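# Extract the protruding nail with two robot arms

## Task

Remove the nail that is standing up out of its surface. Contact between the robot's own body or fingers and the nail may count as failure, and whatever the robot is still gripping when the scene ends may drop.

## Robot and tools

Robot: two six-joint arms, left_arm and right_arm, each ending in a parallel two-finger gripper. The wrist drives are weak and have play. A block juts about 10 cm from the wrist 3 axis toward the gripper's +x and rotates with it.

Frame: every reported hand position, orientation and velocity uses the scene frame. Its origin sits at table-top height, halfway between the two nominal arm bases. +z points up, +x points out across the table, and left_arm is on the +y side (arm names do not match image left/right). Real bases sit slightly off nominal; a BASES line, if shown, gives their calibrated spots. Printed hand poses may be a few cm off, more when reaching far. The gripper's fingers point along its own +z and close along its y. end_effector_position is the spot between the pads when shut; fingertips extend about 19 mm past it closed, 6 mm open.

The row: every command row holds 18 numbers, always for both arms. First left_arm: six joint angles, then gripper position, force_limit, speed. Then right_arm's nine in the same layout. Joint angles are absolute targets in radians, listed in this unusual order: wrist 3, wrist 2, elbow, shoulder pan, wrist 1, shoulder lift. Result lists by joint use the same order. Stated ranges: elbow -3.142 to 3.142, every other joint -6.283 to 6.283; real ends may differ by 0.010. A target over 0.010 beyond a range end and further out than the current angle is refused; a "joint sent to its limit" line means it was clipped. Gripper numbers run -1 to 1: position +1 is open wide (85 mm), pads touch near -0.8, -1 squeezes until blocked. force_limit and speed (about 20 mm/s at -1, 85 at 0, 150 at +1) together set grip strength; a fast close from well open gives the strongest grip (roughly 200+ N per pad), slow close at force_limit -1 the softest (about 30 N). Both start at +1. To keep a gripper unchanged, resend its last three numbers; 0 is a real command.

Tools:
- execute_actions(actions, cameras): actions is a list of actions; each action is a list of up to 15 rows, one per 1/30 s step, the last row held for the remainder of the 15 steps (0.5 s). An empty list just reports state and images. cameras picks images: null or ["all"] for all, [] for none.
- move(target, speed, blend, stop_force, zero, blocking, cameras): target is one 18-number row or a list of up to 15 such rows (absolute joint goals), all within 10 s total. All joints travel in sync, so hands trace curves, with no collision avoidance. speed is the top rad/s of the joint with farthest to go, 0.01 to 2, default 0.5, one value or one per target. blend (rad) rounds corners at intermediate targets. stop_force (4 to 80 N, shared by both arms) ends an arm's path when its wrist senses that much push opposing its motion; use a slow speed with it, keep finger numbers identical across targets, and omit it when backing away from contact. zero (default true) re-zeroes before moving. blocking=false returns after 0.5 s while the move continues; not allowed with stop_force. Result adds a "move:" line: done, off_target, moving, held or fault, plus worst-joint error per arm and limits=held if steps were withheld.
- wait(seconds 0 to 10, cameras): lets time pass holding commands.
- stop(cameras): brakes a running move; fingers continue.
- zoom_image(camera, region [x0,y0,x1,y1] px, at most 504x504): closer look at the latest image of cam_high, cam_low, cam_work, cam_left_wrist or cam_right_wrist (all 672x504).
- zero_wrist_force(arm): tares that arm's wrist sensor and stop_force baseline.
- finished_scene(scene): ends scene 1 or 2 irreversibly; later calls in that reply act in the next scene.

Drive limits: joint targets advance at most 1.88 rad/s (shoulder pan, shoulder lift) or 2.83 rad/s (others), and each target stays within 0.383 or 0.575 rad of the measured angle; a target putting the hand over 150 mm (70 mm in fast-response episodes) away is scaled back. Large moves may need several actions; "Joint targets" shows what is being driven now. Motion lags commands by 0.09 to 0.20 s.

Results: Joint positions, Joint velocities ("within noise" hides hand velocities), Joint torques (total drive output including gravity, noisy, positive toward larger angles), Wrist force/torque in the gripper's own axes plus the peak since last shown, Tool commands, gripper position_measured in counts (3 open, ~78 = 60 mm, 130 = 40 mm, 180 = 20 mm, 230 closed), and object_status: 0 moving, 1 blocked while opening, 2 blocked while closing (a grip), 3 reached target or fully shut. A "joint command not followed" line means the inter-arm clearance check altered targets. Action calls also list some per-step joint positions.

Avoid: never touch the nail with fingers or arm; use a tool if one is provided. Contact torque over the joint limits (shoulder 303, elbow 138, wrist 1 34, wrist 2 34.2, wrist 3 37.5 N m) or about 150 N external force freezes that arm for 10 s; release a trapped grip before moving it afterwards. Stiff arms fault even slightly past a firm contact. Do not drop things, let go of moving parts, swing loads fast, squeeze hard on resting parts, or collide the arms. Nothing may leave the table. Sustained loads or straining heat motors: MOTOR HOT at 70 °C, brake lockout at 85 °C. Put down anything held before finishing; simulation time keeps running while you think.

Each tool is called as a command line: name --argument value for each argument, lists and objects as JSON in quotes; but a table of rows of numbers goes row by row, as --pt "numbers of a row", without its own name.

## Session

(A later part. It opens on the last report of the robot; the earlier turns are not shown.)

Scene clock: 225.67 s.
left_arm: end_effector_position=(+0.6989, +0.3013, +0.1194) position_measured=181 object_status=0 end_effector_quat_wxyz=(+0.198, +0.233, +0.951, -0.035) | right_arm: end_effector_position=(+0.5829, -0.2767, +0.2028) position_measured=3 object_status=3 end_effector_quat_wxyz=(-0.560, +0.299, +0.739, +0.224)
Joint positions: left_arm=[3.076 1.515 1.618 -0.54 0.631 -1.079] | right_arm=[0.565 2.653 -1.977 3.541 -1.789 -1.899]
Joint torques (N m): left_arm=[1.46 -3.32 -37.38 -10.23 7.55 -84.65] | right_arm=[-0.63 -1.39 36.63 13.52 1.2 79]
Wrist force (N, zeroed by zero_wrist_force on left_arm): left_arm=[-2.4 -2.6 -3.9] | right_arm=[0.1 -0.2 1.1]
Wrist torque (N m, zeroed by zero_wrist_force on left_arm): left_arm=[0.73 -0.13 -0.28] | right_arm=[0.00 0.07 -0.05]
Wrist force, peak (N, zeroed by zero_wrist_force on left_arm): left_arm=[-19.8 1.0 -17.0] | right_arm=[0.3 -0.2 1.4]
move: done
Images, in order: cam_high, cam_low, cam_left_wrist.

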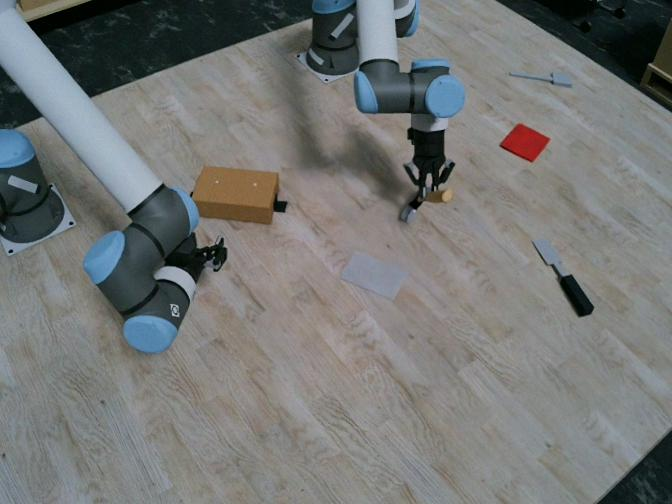

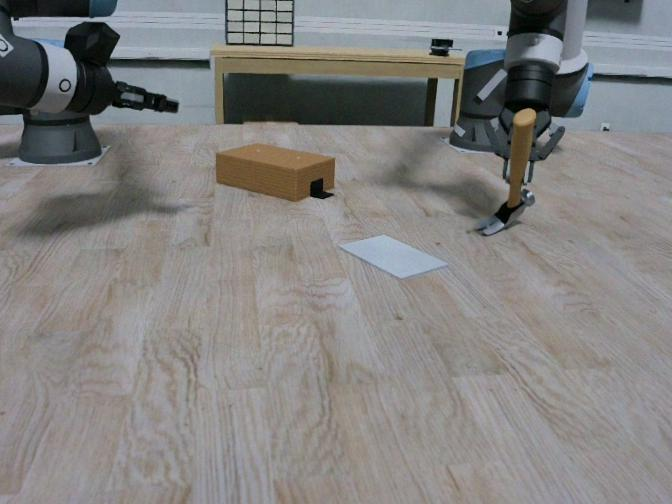

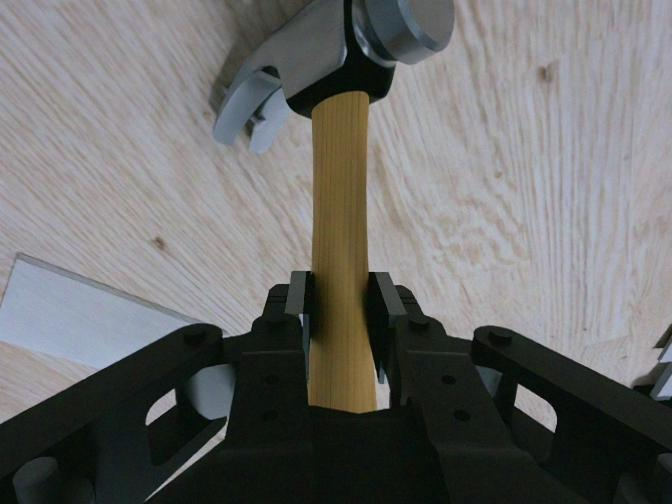

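execute_actions --actions '[]' --cameras '["cam_left_wrist", "cam_low"]'

zoom_image --camera "cam_left_wrist" --region '[150, 0, 500, 160]'

zoom_image --camera "cam_low" --region '[460, 150, 560, 250]'

Scene clock: 228.23 s.
left_arm: end_effector_position=(+0.6989, +0.3013, +0.1194) position_measured=181 object_status=2 end_effector_quat_wxyz=(+0.198, +0.233, +0.951, -0.035) | right_arm: end_effector_position=(+0.5829, -0.2767, +0.2028) position_measured=3 object_status=3 end_effector_quat_wxyz=(-0.560, +0.299, +0.739, +0.224)
Joint names: [wrist 3, wrist 2, elbow, shoulder pan, wrist 1, shoulder lift]
Joint positions: left_arm=[3.076 1.515 1.618 -0.54 0.631 -1.079] | right_arm=[0.565 2.653 -1.977 3.541 -1.789 -1.899]
Joint velocities: within noise
Joint torques (N m): left_arm=[2.3 -3.43 -24.91 -9.65 6.46 -61.48] | right_arm=[-0.67 -1.26 36.91 14.51 1.42 80.19]
Motor temperatures (°C): left_arm=[32 33 29 27 35 30] | right_arm=[34 25 29 31 37 30]
Wrist force (N, zeroed by zero_wrist_force on left_arm): left_arm=[-3.8 -2.3 -5.4] | right_arm=[0.3 0.2 1.1]
Wrist torque (N m, zeroed by zero_wrist_force on left_arm): left_arm=[0.70 -0.13 -0.29] | right_arm=[0.08 0.04 -0.04]
Wrist force, peak (N, zeroed by zero_wrist_force on left_arm): left_arm=[-4.1 -2.3 -5.5] | right_arm=[0.3 -0.1 1.6]
Joint targets: left_arm=[3.076 1.515 1.618 -0.540 0.631 -1.079] | right_arm=[0.565 2.653 -1.977 3.541 -1.789 -1.899]
Tool commands: left_gripper/position=-0.98 left_gripper/force_limit=+1.0 left_gripper/speed=-1.0 right_gripper/position=+1.0 right_gripper/force_limit=+1.0 right_gripper/speed=+1.0
Images, in order (width x height): cam_low 672x504, cam_left_wrist 672x504.

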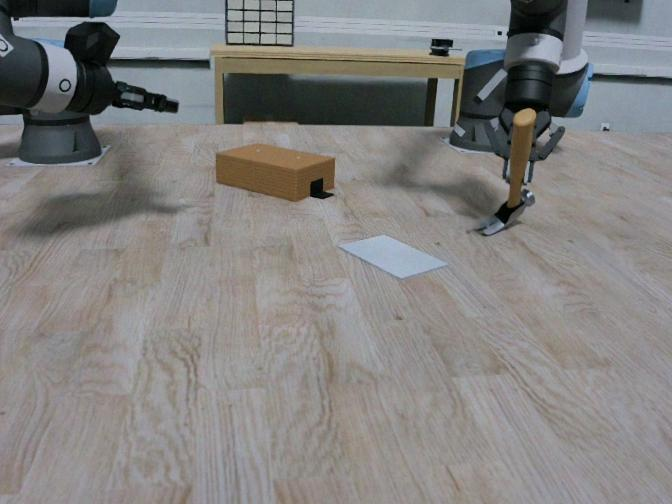

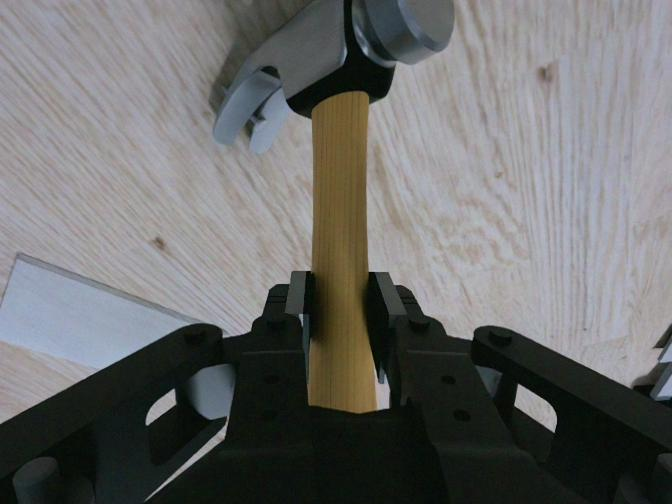

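Scaled by 1.440 from the camera's 672x504 image, which has a finer 960x720 frame.

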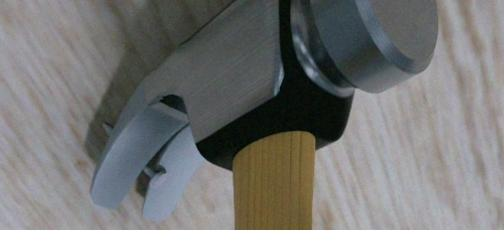

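Scaled by 5.040 from the camera's 672x504 image, which has a finer 960x720 frame.

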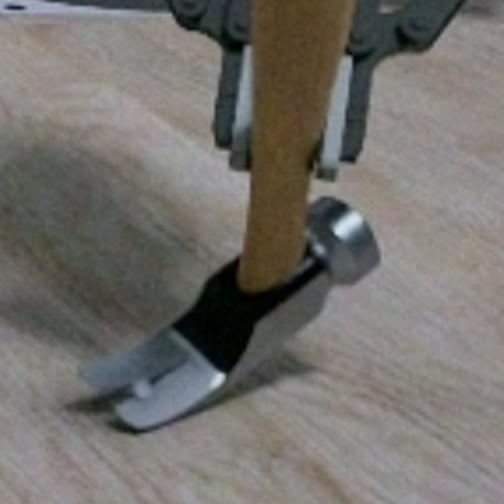

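move --pt "3.07591 1.51532 1.60327 -0.54027 0.66164 -1.0949 -0.98 1 -1 0.565 2.653 -1.977 3.541 -1.789 -1.899 1 1 1" --pt "3.2517 1.90917 1.13879 -0.39812 1.30435 -0.67106 -0.98 1 -1 0.565 2.653 -1.977 3.541 -1.789 -1.899 1 1 1" --speed '[0.06, 0.25]' --blend '[0.01, 0]' --cameras '["cam_high", "cam_low", "cam_left_wrist"]'

zoom_image --camera "cam_low" --region '[440, 130, 580, 270]'

zoom_image --camera "cam_left_wrist" --region '[150, 0, 500, 160]'

zoom_image --camera "cam_high" --region '[370, 140, 490, 240]'

Scene clock: 239.23 s.
left_arm: end_effector_position=(+0.7180, +0.2956, +0.0655) position_measured=231 object_status=3 end_effector_quat_wxyz=(-0.123, +0.238, +0.951, -0.150) | right_arm: end_effector_position=(+0.5829, -0.2767, +0.2028) position_measured=3 object_status=3 end_effector_quat_wxyz=(-0.560, +0.299, +0.739, +0.224)
Joint positions: left_arm=[3.252 1.909 1.139 -0.398 1.304 -0.671] | right_arm=[0.565 2.653 -1.977 3.541 -1.789 -1.899]
Joint torques (N m): left_arm=[1.89 2.58 -42.41 12.25 10.18 -80.94] | right_arm=[-0.51 -1.29 36.23 14.32 1.54 79]
Wrist force (N, zeroed by zero_wrist_force on left_arm): left_arm=[0.5 0.6 0.0] | right_arm=[0.4 -0.1 1.2]
Wrist torque (N m, zeroed by zero_wrist_force on left_arm): left_arm=[0.12 -0.06 -0.11] | right_arm=[0.03 0.00 -0.04]
Wrist force, peak (N, zeroed by zero_wrist_force on left_arm): left_arm=[-6.4 1.4 -24.6] | right_arm=[-0.2 -0.2 1.5]
move: done
Images, in order: cam_high, cam_low, cam_left_wrist.

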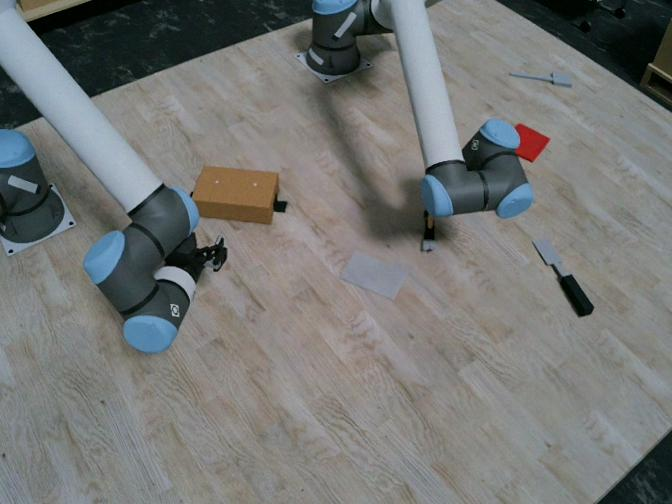

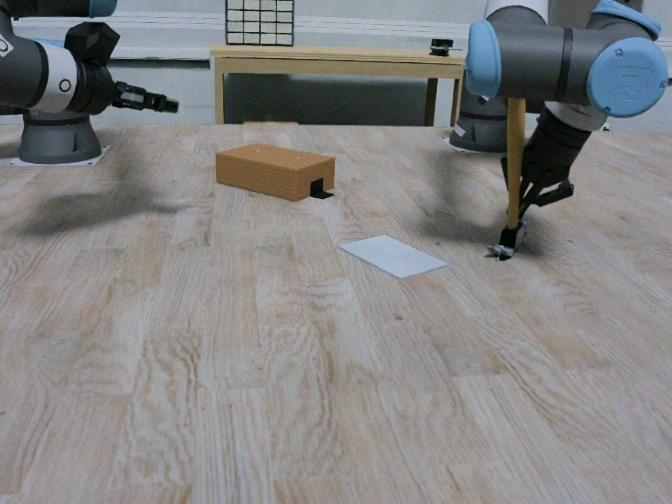

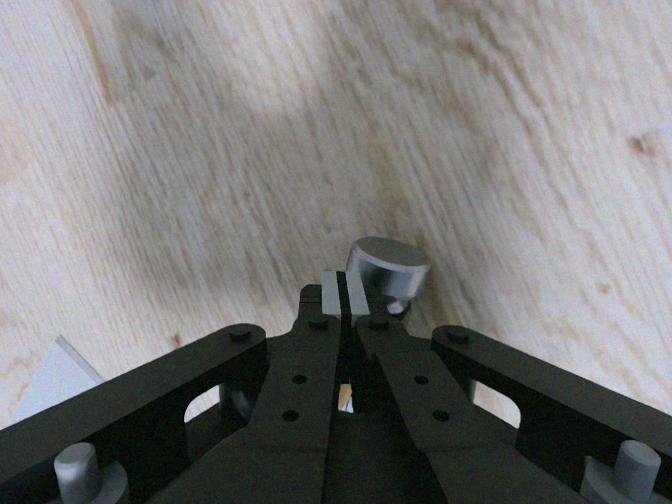

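Scaled by 3.600 from the camera's 672x504 image, which has a finer 960x720 frame.

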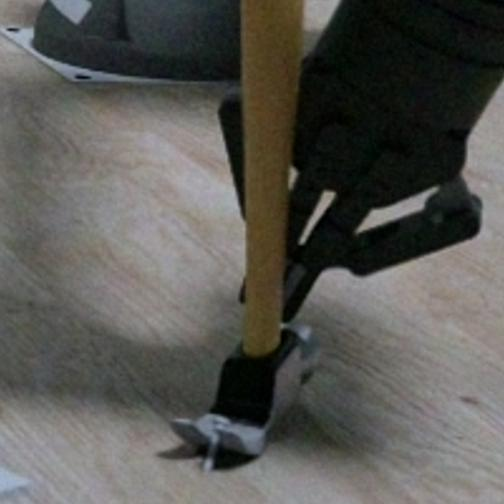

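Scaled by 1.440 from the camera's 672x504 image, which has a finer 960x720 frame.

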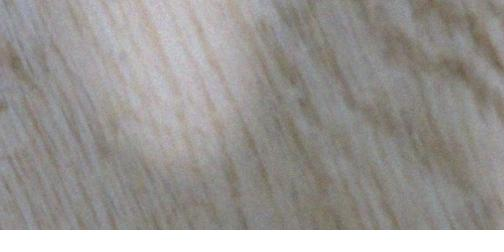

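Scaled by 4.200 from the camera's 672x504 image, which has a finer 960x720 frame.

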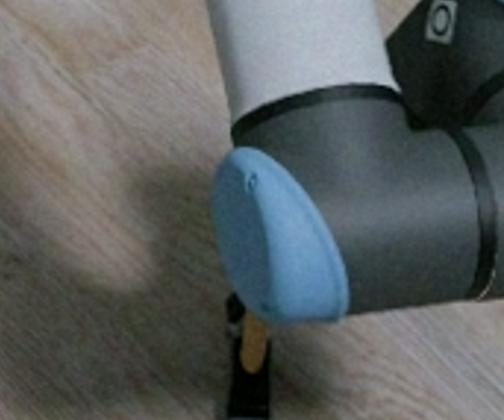

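zoom_image --camera "cam_low" --region '[480, 185, 550, 265]'

zoom_image --camera "cam_low" --region '[470, 80, 590, 200]'

zoom_image --camera "cam_left_wrist" --region '[270, 220, 470, 430]'

zoom_image --camera "cam_high" --region '[400, 190, 460, 260]'

Scaled by 6.300 from the camera's 672x504 image, which has a finer 960x720 frame.

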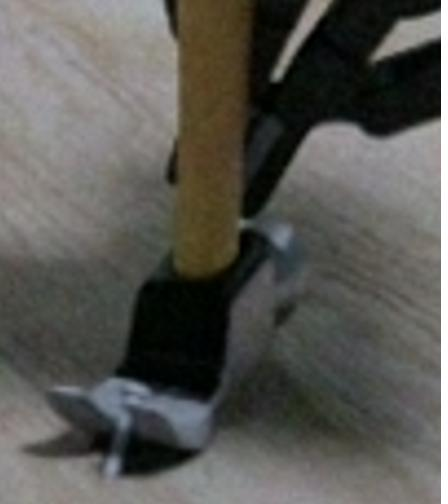

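Scaled by 4.200 from the camera's 672x504 image, which has a finer 960x720 frame.

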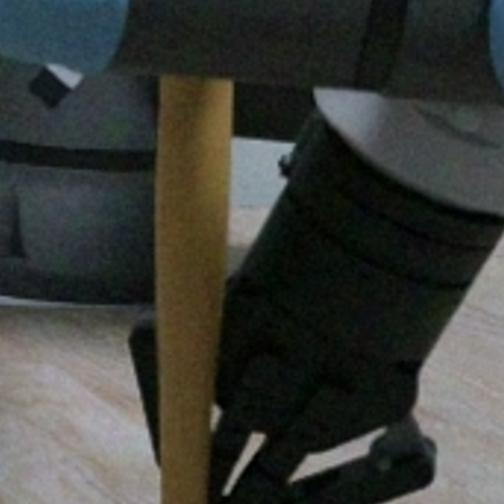

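Scaled by 2.400 from the camera's 672x504 image, which has a finer 960x720 frame.

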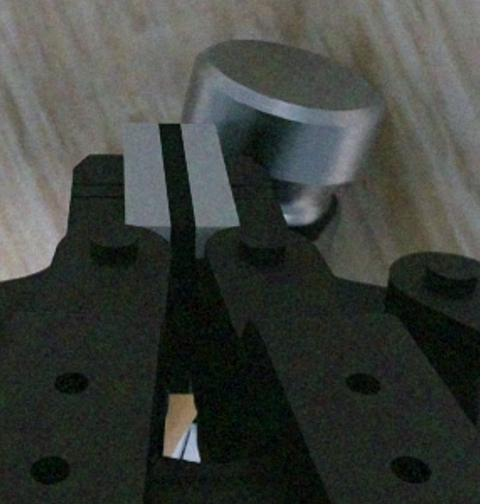

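Scaled by 7.200 from the camera's 672x504 image, which has a finer 960x720 frame.

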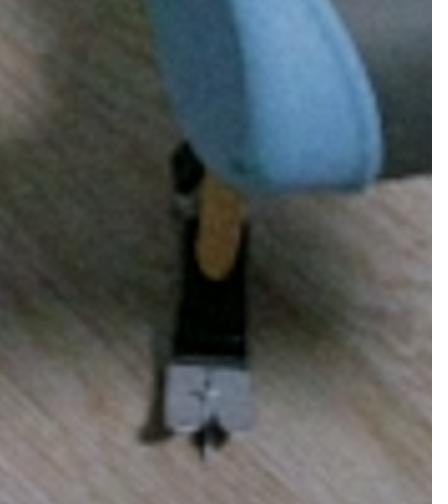

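move --target '[3.2517, 1.90917, 1.13879, -0.39812, 1.30435, -0.67106, -0.98, 1, -1, 0.565, 2.653, -1.977, 2.941, -1.789, -1.899, 1, 1, 1]' --speed 0.6 --cameras '["cam_right_wrist", "cam_low"]'

Scene clock: 246.70 s.
left_arm: end_effector_position=(+0.7180, +0.2956, +0.0655) position_measured=231 object_status=3 end_effector_quat_wxyz=(-0.123, +0.238, +0.951, -0.151) | right_arm: end_effector_position=(+0.6614, -0.6149, +0.2028) position_measured=3 object_status=3 end_effector_quat_wxyz=(-0.469, +0.504, +0.618, +0.379)
Joint positions: left_arm=[3.252 1.909 1.139 -0.398 1.304 -0.671] | right_arm=[0.565 2.653 -1.977 2.941 -1.789 -1.899]
Joint torques (N m): left_arm=[1.57 1.81 -28.28 11.31 6.36 -85.87] | right_arm=[-0.17 -1.21 35.55 -16.62 1.99 77.37]
Wrist force (N, zeroed by zero_wrist_force on left_arm): left_arm=[0.4 0.8 0.1] | right_arm=[0.3 -0.6 1.0]
Wrist torque (N m, zeroed by zero_wrist_force on left_arm): left_arm=[0.14 -0.05 -0.11] | right_arm=[-0.10 0.02 -0.07]
Wrist force, peak (N, zeroed by zero_wrist_force on left_arm): left_arm=[0.6 0.9 0.1] | right_arm=[0.8 1.9 4.3]
move: done
Images, in order: cam_low, cam_right_wrist.

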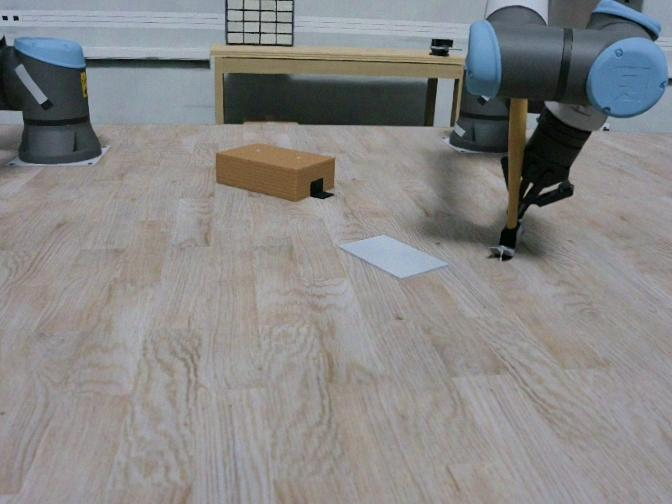

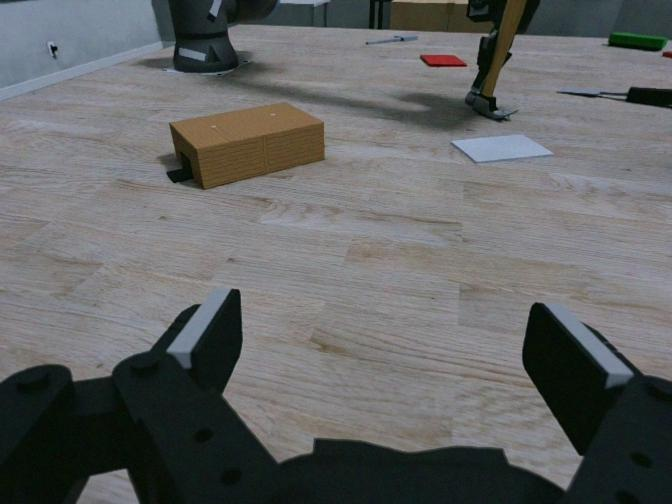

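zoom_image --camera "cam_right_wrist" --region '[440, 0, 580, 140]'

Scaled by 3.600 from the camera's 672x504 image, which has a finer 960x720 frame.

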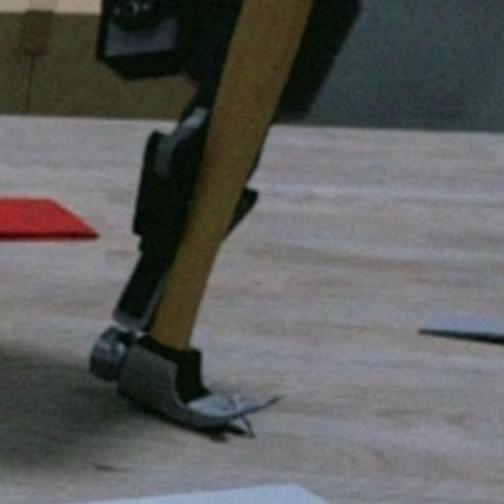

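move --target '[3.2517, 1.90917, 1.13879, -0.39812, 1.30435, -0.67106, -0.98, 1, -1, 0.565, 3.0, -1.977, 2.941, -1.789, -1.899, 1, 1, 1]' --speed 0.6 --cameras '["cam_right_wrist"]'

zoom_image --camera "cam_right_wrist" --region '[260, 0, 460, 200]'

Scene clock: 247.87 s.
left_arm: end_effector_position=(+0.7180, +0.2956, +0.0655) position_measured=231 object_status=3 end_effector_quat_wxyz=(-0.123, +0.238, +0.951, -0.151) | right_arm: end_effector_position=(+0.6615, -0.6149, +0.2028) position_measured=3 object_status=3 end_effector_quat_wxyz=(-0.469, +0.504, +0.618, +0.380)
Joint positions: left_arm=[3.252 1.909 1.139 -0.398 1.304 -0.671] | right_arm=[0.565 2.654 -1.977 2.941 -1.789 -1.899]
Joint torques (N m): left_arm=[1.25 1.22 -28.9 8.71 5.01 -84.33] | right_arm=[-0.08 -1.5 36.02 -16.67 1.79 78.99]
Wrist force (N, zeroed by zero_wrist_force on left_arm): left_arm=[0.6 0.6 0.1] | right_arm=[0.0 -0.2 0.3]
Wrist torque (N m, zeroed by zero_wrist_force on left_arm): left_arm=[0.10 -0.08 -0.11] | right_arm=[-0.05 0.07 -0.07]
Wrist force, peak (N, zeroed by zero_wrist_force on left_arm): left_arm=[0.5 0.9 0.1] | right_arm=[0.2 -1.1 1.0]
move: held (right_arm; a check stopped the path); limits=held; right_arm: the wrist 2 is farthest, 0.346 rad from its target
joint command not followed: on one or more control steps a check withheld the commanded joint targets of the right arm, and it was not sent them on those steps.
cause: the commanded joint targets, or the way to them, would bring two parts of the arm too close to each other (its gripper and another part of the arm, with the joints along the arm from the wrist 1 to the wrist 3 between them).
Images, in order: cam_right_wrist.

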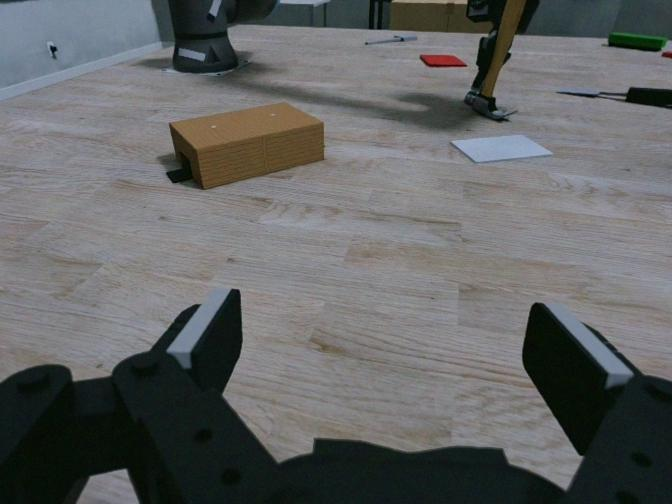

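Scaled by 2.520 from the camera's 672x504 image, which has a finer 960x720 frame.

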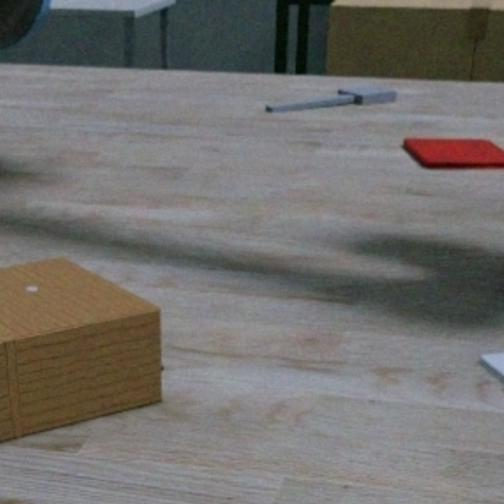

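move --target '[3.25737, 1.90807, 1.08647, -0.39265, 1.36427, -0.67679, -0.98, 1, -1, 0.565, 2.653, -1.977, 2.941, -1.789, -1.899, 1, 1, 1]' --speed 0.05 --cameras '["cam_right_wrist", "cam_low", "cam_left_wrist"]'

zoom_image --camera "cam_right_wrist" --region '[440, 0, 580, 140]'

Scene clock: 253.30 s.
left_arm: end_effector_position=(+0.7299, +0.2956, +0.0985) position_measured=231 object_status=3 end_effector_quat_wxyz=(-0.123, +0.238, +0.951, -0.151) | right_arm: end_effector_position=(+0.6614, -0.6150, +0.2028) position_measured=3 object_status=3 end_effector_quat_wxyz=(-0.469, +0.504, +0.618, +0.379)
Joint positions: left_arm=[3.257 1.908 1.087 -0.393 1.364 -0.677] | right_arm=[0.565 2.653 -1.977 2.941 -1.789 -1.899]
Joint torques (N m): left_arm=[2.12 -0.9 -43.33 13.71 10.58 -114.34] | right_arm=[-0.43 -1.44 35.79 -12.67 2.17 78.93]
Wrist force (N, zeroed by zero_wrist_force on left_arm): left_arm=[0.9 0.3 0.5] | right_arm=[-0.1 -0.3 0.6]
Wrist torque (N m, zeroed by zero_wrist_force on left_arm): left_arm=[0.06 -0.09 -0.06] | right_arm=[-0.05 0.10 -0.07]
Wrist force, peak (N, zeroed by zero_wrist_force on left_arm): left_arm=[0.7 0.6 1.0] | right_arm=[0.2 -0.4 1.2]
move: done
Images, in order: cam_low, cam_left_wrist, cam_right_wrist.

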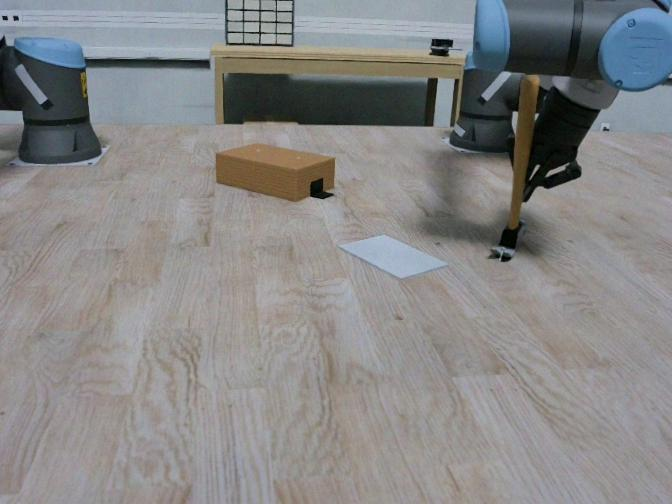

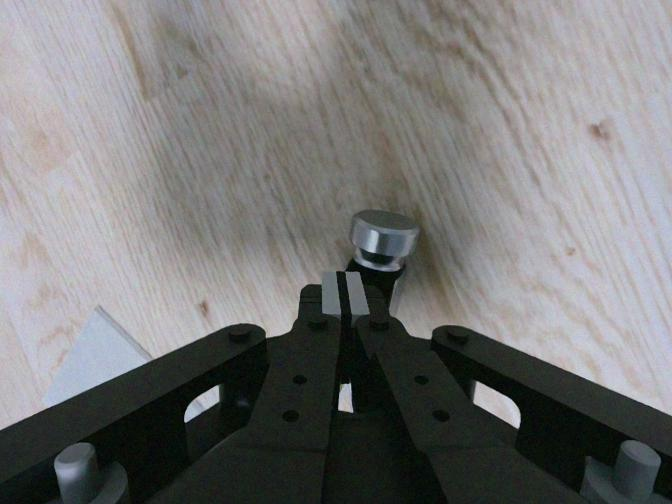

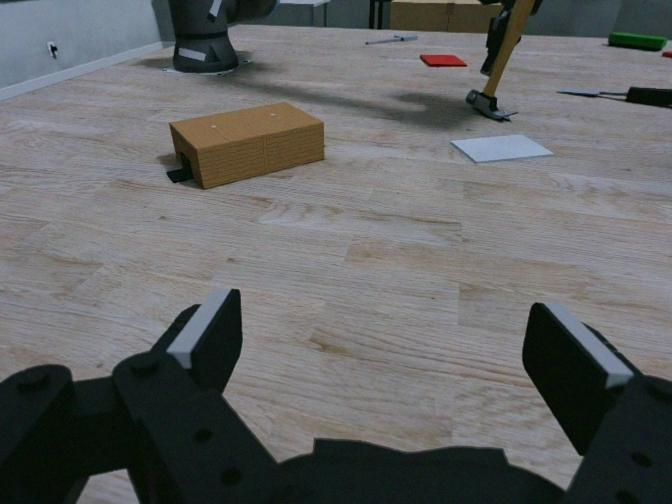

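Scaled by 3.600 from the camera's 672x504 image, which has a finer 960x720 frame.

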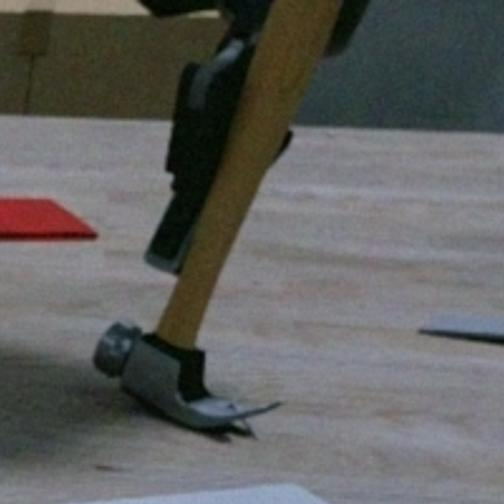

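move --target '[3.26185, 1.90719, 1.16938, -0.38834, 1.32688, -0.72084, -0.98, 1, -1, 0.565, 2.653, -1.977, 2.941, -1.789, -1.899, 1, 1, 1]' --speed 0.05 --cameras '["cam_right_wrist", "cam_low", "cam_left_wrist"]'

zoom_image --camera "cam_right_wrist" --region '[440, 0, 580, 140]'

zoom_image --camera "cam_low" --region '[450, 60, 650, 270]'

Scene clock: 256.63 s.
left_arm: end_effector_position=(+0.7064, +0.3098, +0.0992) position_measured=231 object_status=3 end_effector_quat_wxyz=(-0.123, +0.238, +0.951, -0.151) | right_arm: end_effector_position=(+0.6614, -0.6150, +0.2028) position_measured=3 object_status=3 end_effector_quat_wxyz=(-0.469, +0.504, +0.618, +0.379)
Joint positions: left_arm=[3.262 1.907 1.169 -0.388 1.327 -0.721] | right_arm=[0.565 2.653 -1.977 2.941 -1.789 -1.899]
Joint torques (N m): left_arm=[1.98 -1.14 -29.09 12.27 1.38 -112.67] | right_arm=[-0.3 -1.42 35.65 -8.83 2.13 78.03]
Wrist force (N, zeroed by zero_wrist_force on left_arm): left_arm=[-0.3 0.2 0.0] | right_arm=[0.5 -0.5 0.4]
Wrist torque (N m, zeroed by zero_wrist_force on left_arm): left_arm=[0.10 0.07 -0.14] | right_arm=[-0.10 0.00 -0.07]
Wrist force, peak (N, zeroed by zero_wrist_force on left_arm): left_arm=[1.0 0.4 0.7] | right_arm=[0.2 -0.4 1.3]
move: done
Images, in order: cam_low, cam_left_wrist, cam_right_wrist.

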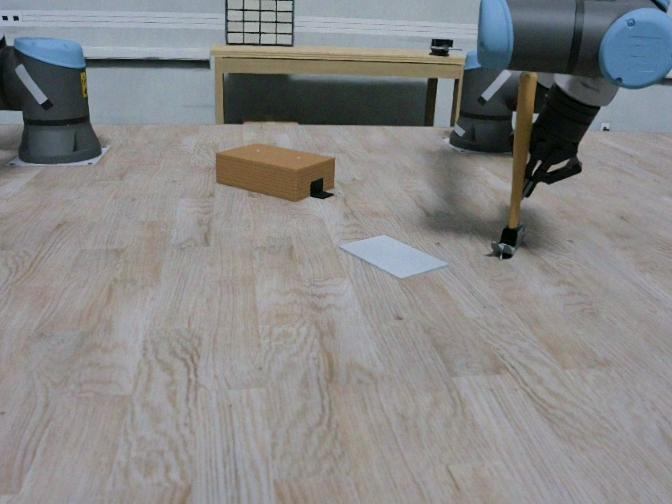

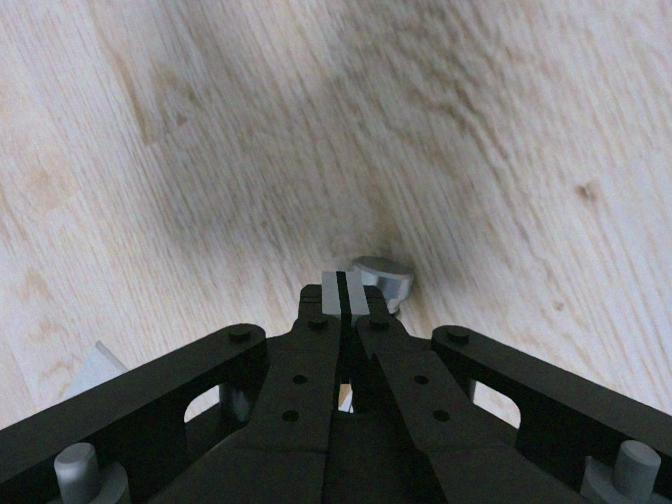

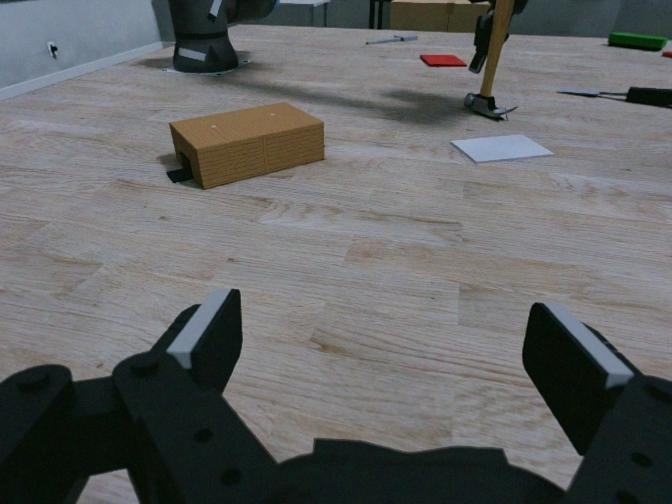

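Scaled by 3.600 from the camera's 672x504 image, which has a finer 960x720 frame.

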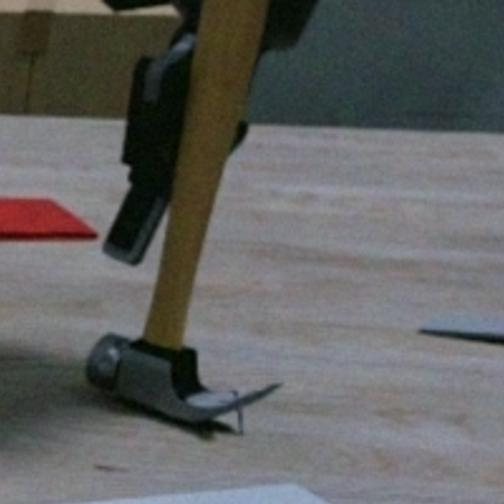

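Scaled by 2.400 from the camera's 672x504 image, which has a finer 960x720 frame.

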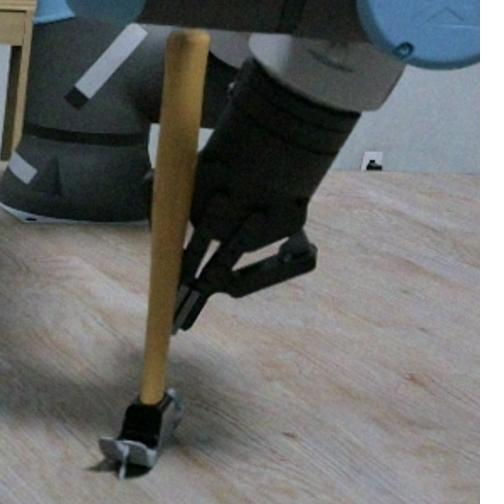

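move --target '[3.2669, 1.90619, 1.25229, -0.38402, 1.28949, -0.76489, -0.98, 1, -1, 0.565, 2.653, -1.977, 2.941, -1.789, -1.899, 1, 1, 1]' --speed 0.05 --cameras '["cam_right_wrist", "cam_low", "cam_left_wrist"]'

zoom_image --camera "cam_right_wrist" --region '[440, 0, 580, 140]'

zoom_image --camera "cam_low" --region '[450, 60, 650, 270]'

Scene clock: 259.00 s.
left_arm: end_effector_position=(+0.6812, +0.3246, +0.0994) position_measured=231 object_status=3 end_effector_quat_wxyz=(-0.123, +0.239, +0.951, -0.150) | right_arm: end_effector_position=(+0.6614, -0.6150, +0.2028) position_measured=3 object_status=3 end_effector_quat_wxyz=(-0.469, +0.504, +0.618, +0.379)
Joint positions: left_arm=[3.267 1.906 1.252 -0.384 1.29 -0.765] | right_arm=[0.565 2.653 -1.977 2.941 -1.789 -1.899]
Joint torques (N m): left_arm=[2.15 -1.49 -26.32 12.7 1.24 -107.53] | right_arm=[-0.32 -1.56 35.26 -6.05 2.37 79.89]
Wrist force (N, zeroed by zero_wrist_force on left_arm): left_arm=[0.5 0.3 -0.2] | right_arm=[0.2 -0.4 1.0]
Wrist torque (N m, zeroed by zero_wrist_force on left_arm): left_arm=[0.07 -0.06 -0.11] | right_arm=[-0.07 0.05 -0.07]
Wrist force, peak (N, zeroed by zero_wrist_force on left_arm): left_arm=[0.7 0.6 -0.3] | right_arm=[0.0 -0.2 1.3]
move: done
Images, in order: cam_low, cam_left_wrist, cam_right_wrist.

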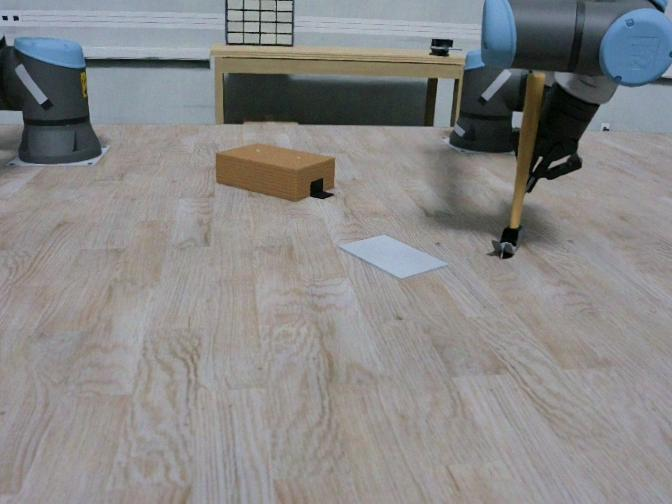

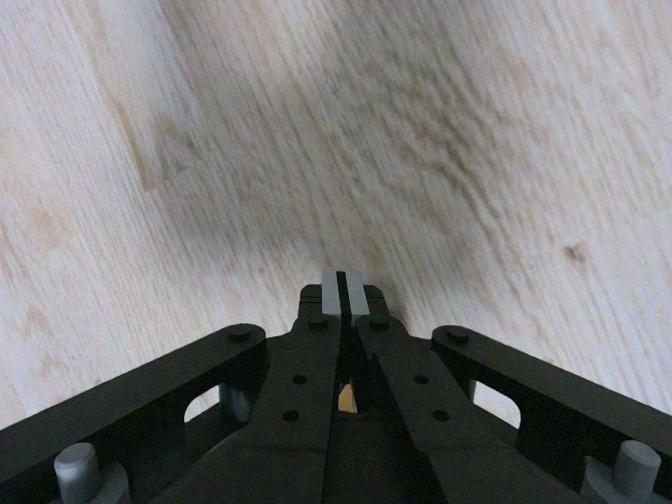

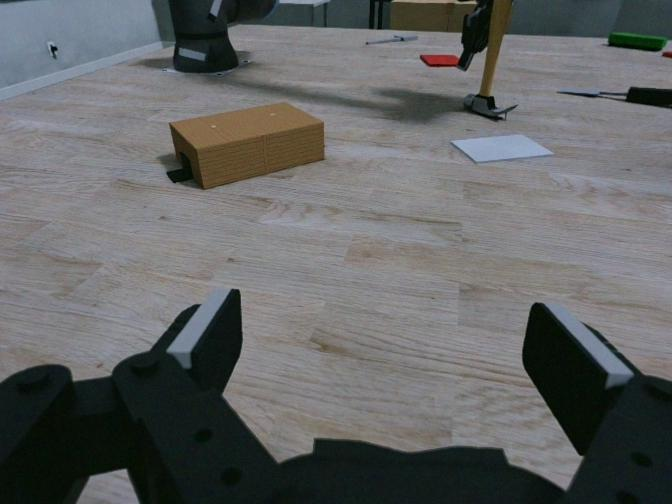

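Scaled by 3.600 from the camera's 672x504 image, which has a finer 960x720 frame.

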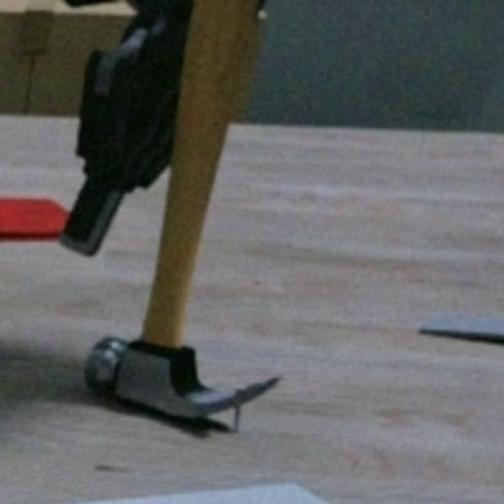

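Scaled by 2.400 from the camera's 672x504 image, which has a finer 960x720 frame.

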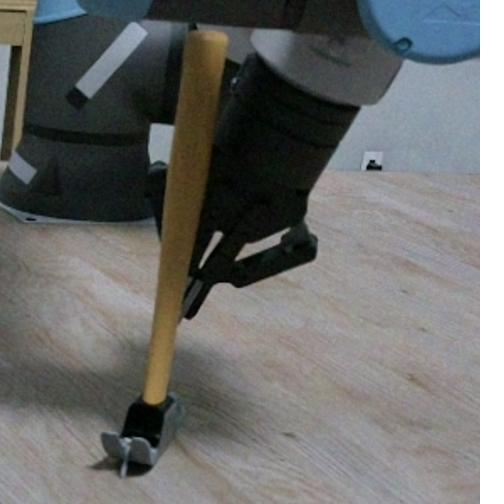

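move --target '[3.28643, 1.90229, 1.55997, -0.36461, 1.15413, -0.93065, -0.98, 1, -1, 0.565, 2.653, -1.977, 2.941, -1.789, -1.899, 1, 1, 1]' --speed 0.1 --cameras '["cam_right_wrist", "cam_low", "cam_left_wrist"]'

zoom_image --camera "cam_right_wrist" --region '[440, 0, 580, 140]'

zoom_image --camera "cam_low" --region '[450, 60, 650, 270]'

Scene clock: 264.70 s.
left_arm: end_effector_position=(+0.5740, +0.3850, +0.0986) position_measured=231 object_status=3 end_effector_quat_wxyz=(-0.123, +0.238, +0.951, -0.151) | right_arm: end_effector_position=(+0.6614, -0.6150, +0.2028) position_measured=3 object_status=3 end_effector_quat_wxyz=(-0.469, +0.504, +0.618, +0.379)
Joint positions: left_arm=[3.286 1.902 1.56 -0.365 1.154 -0.931] | right_arm=[0.565 2.653 -1.977 2.941 -1.789 -1.899]
Joint torques (N m): left_arm=[1.93 -0.8 -23.09 17.4 1.45 -97.81] | right_arm=[-0.28 -0.62 34.59 1.23 2.69 80.41]
Wrist force (N, zeroed by zero_wrist_force on left_arm): left_arm=[0.8 0.2 0.1] | right_arm=[0.4 -0.4 0.8]
Wrist torque (N m, zeroed by zero_wrist_force on left_arm): left_arm=[0.08 -0.16 -0.09] | right_arm=[-0.07 0.00 -0.08]
Wrist force, peak (N, zeroed by zero_wrist_force on left_arm): left_arm=[1.5 0.0 0.6] | right_arm=[0.5 -0.7 1.1]
move: done
Images, in order: cam_low, cam_left_wrist, cam_right_wrist.

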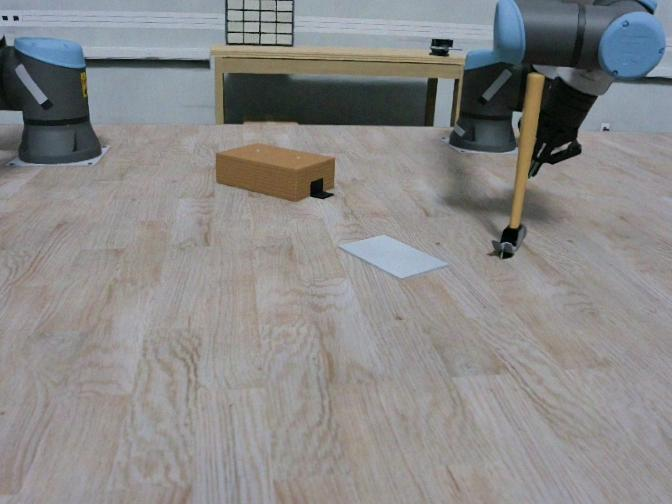

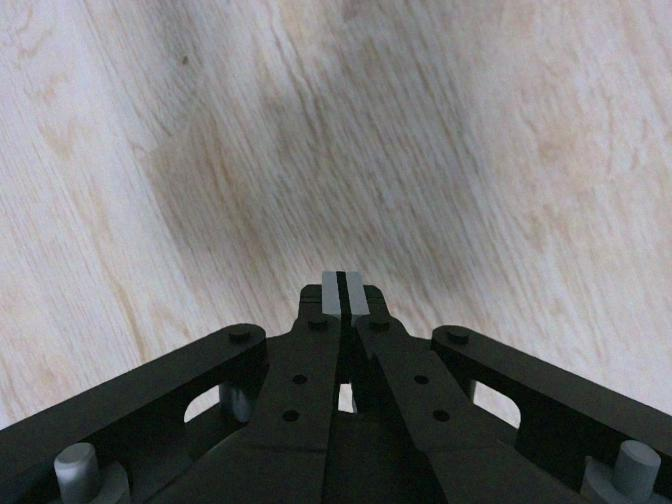

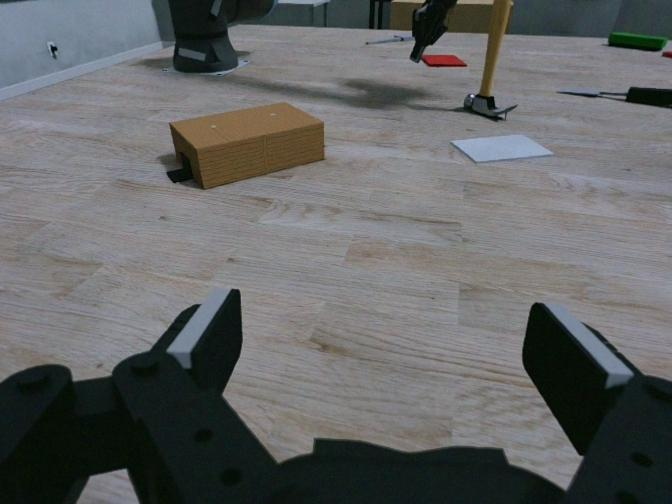

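Scaled by 3.600 from the camera's 672x504 image, which has a finer 960x720 frame.

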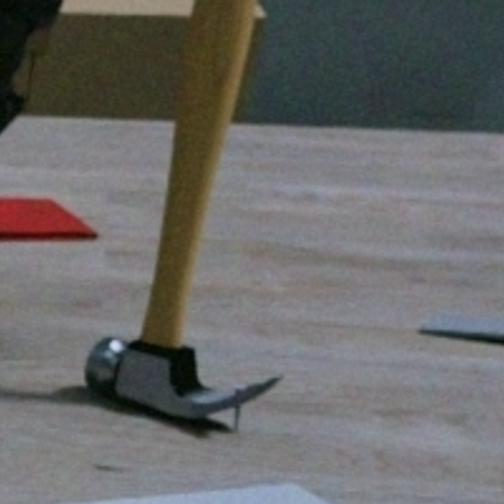

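Scaled by 2.400 from the camera's 672x504 image, which has a finer 960x720 frame.

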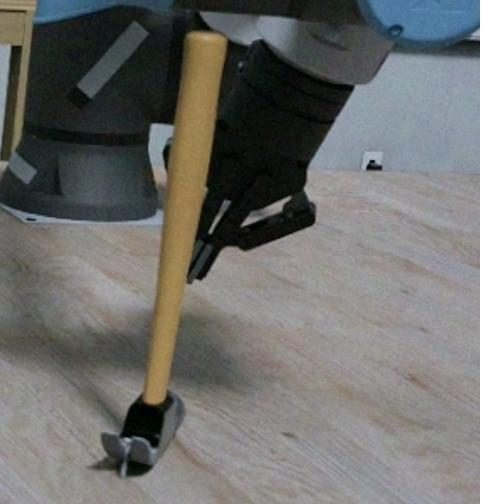

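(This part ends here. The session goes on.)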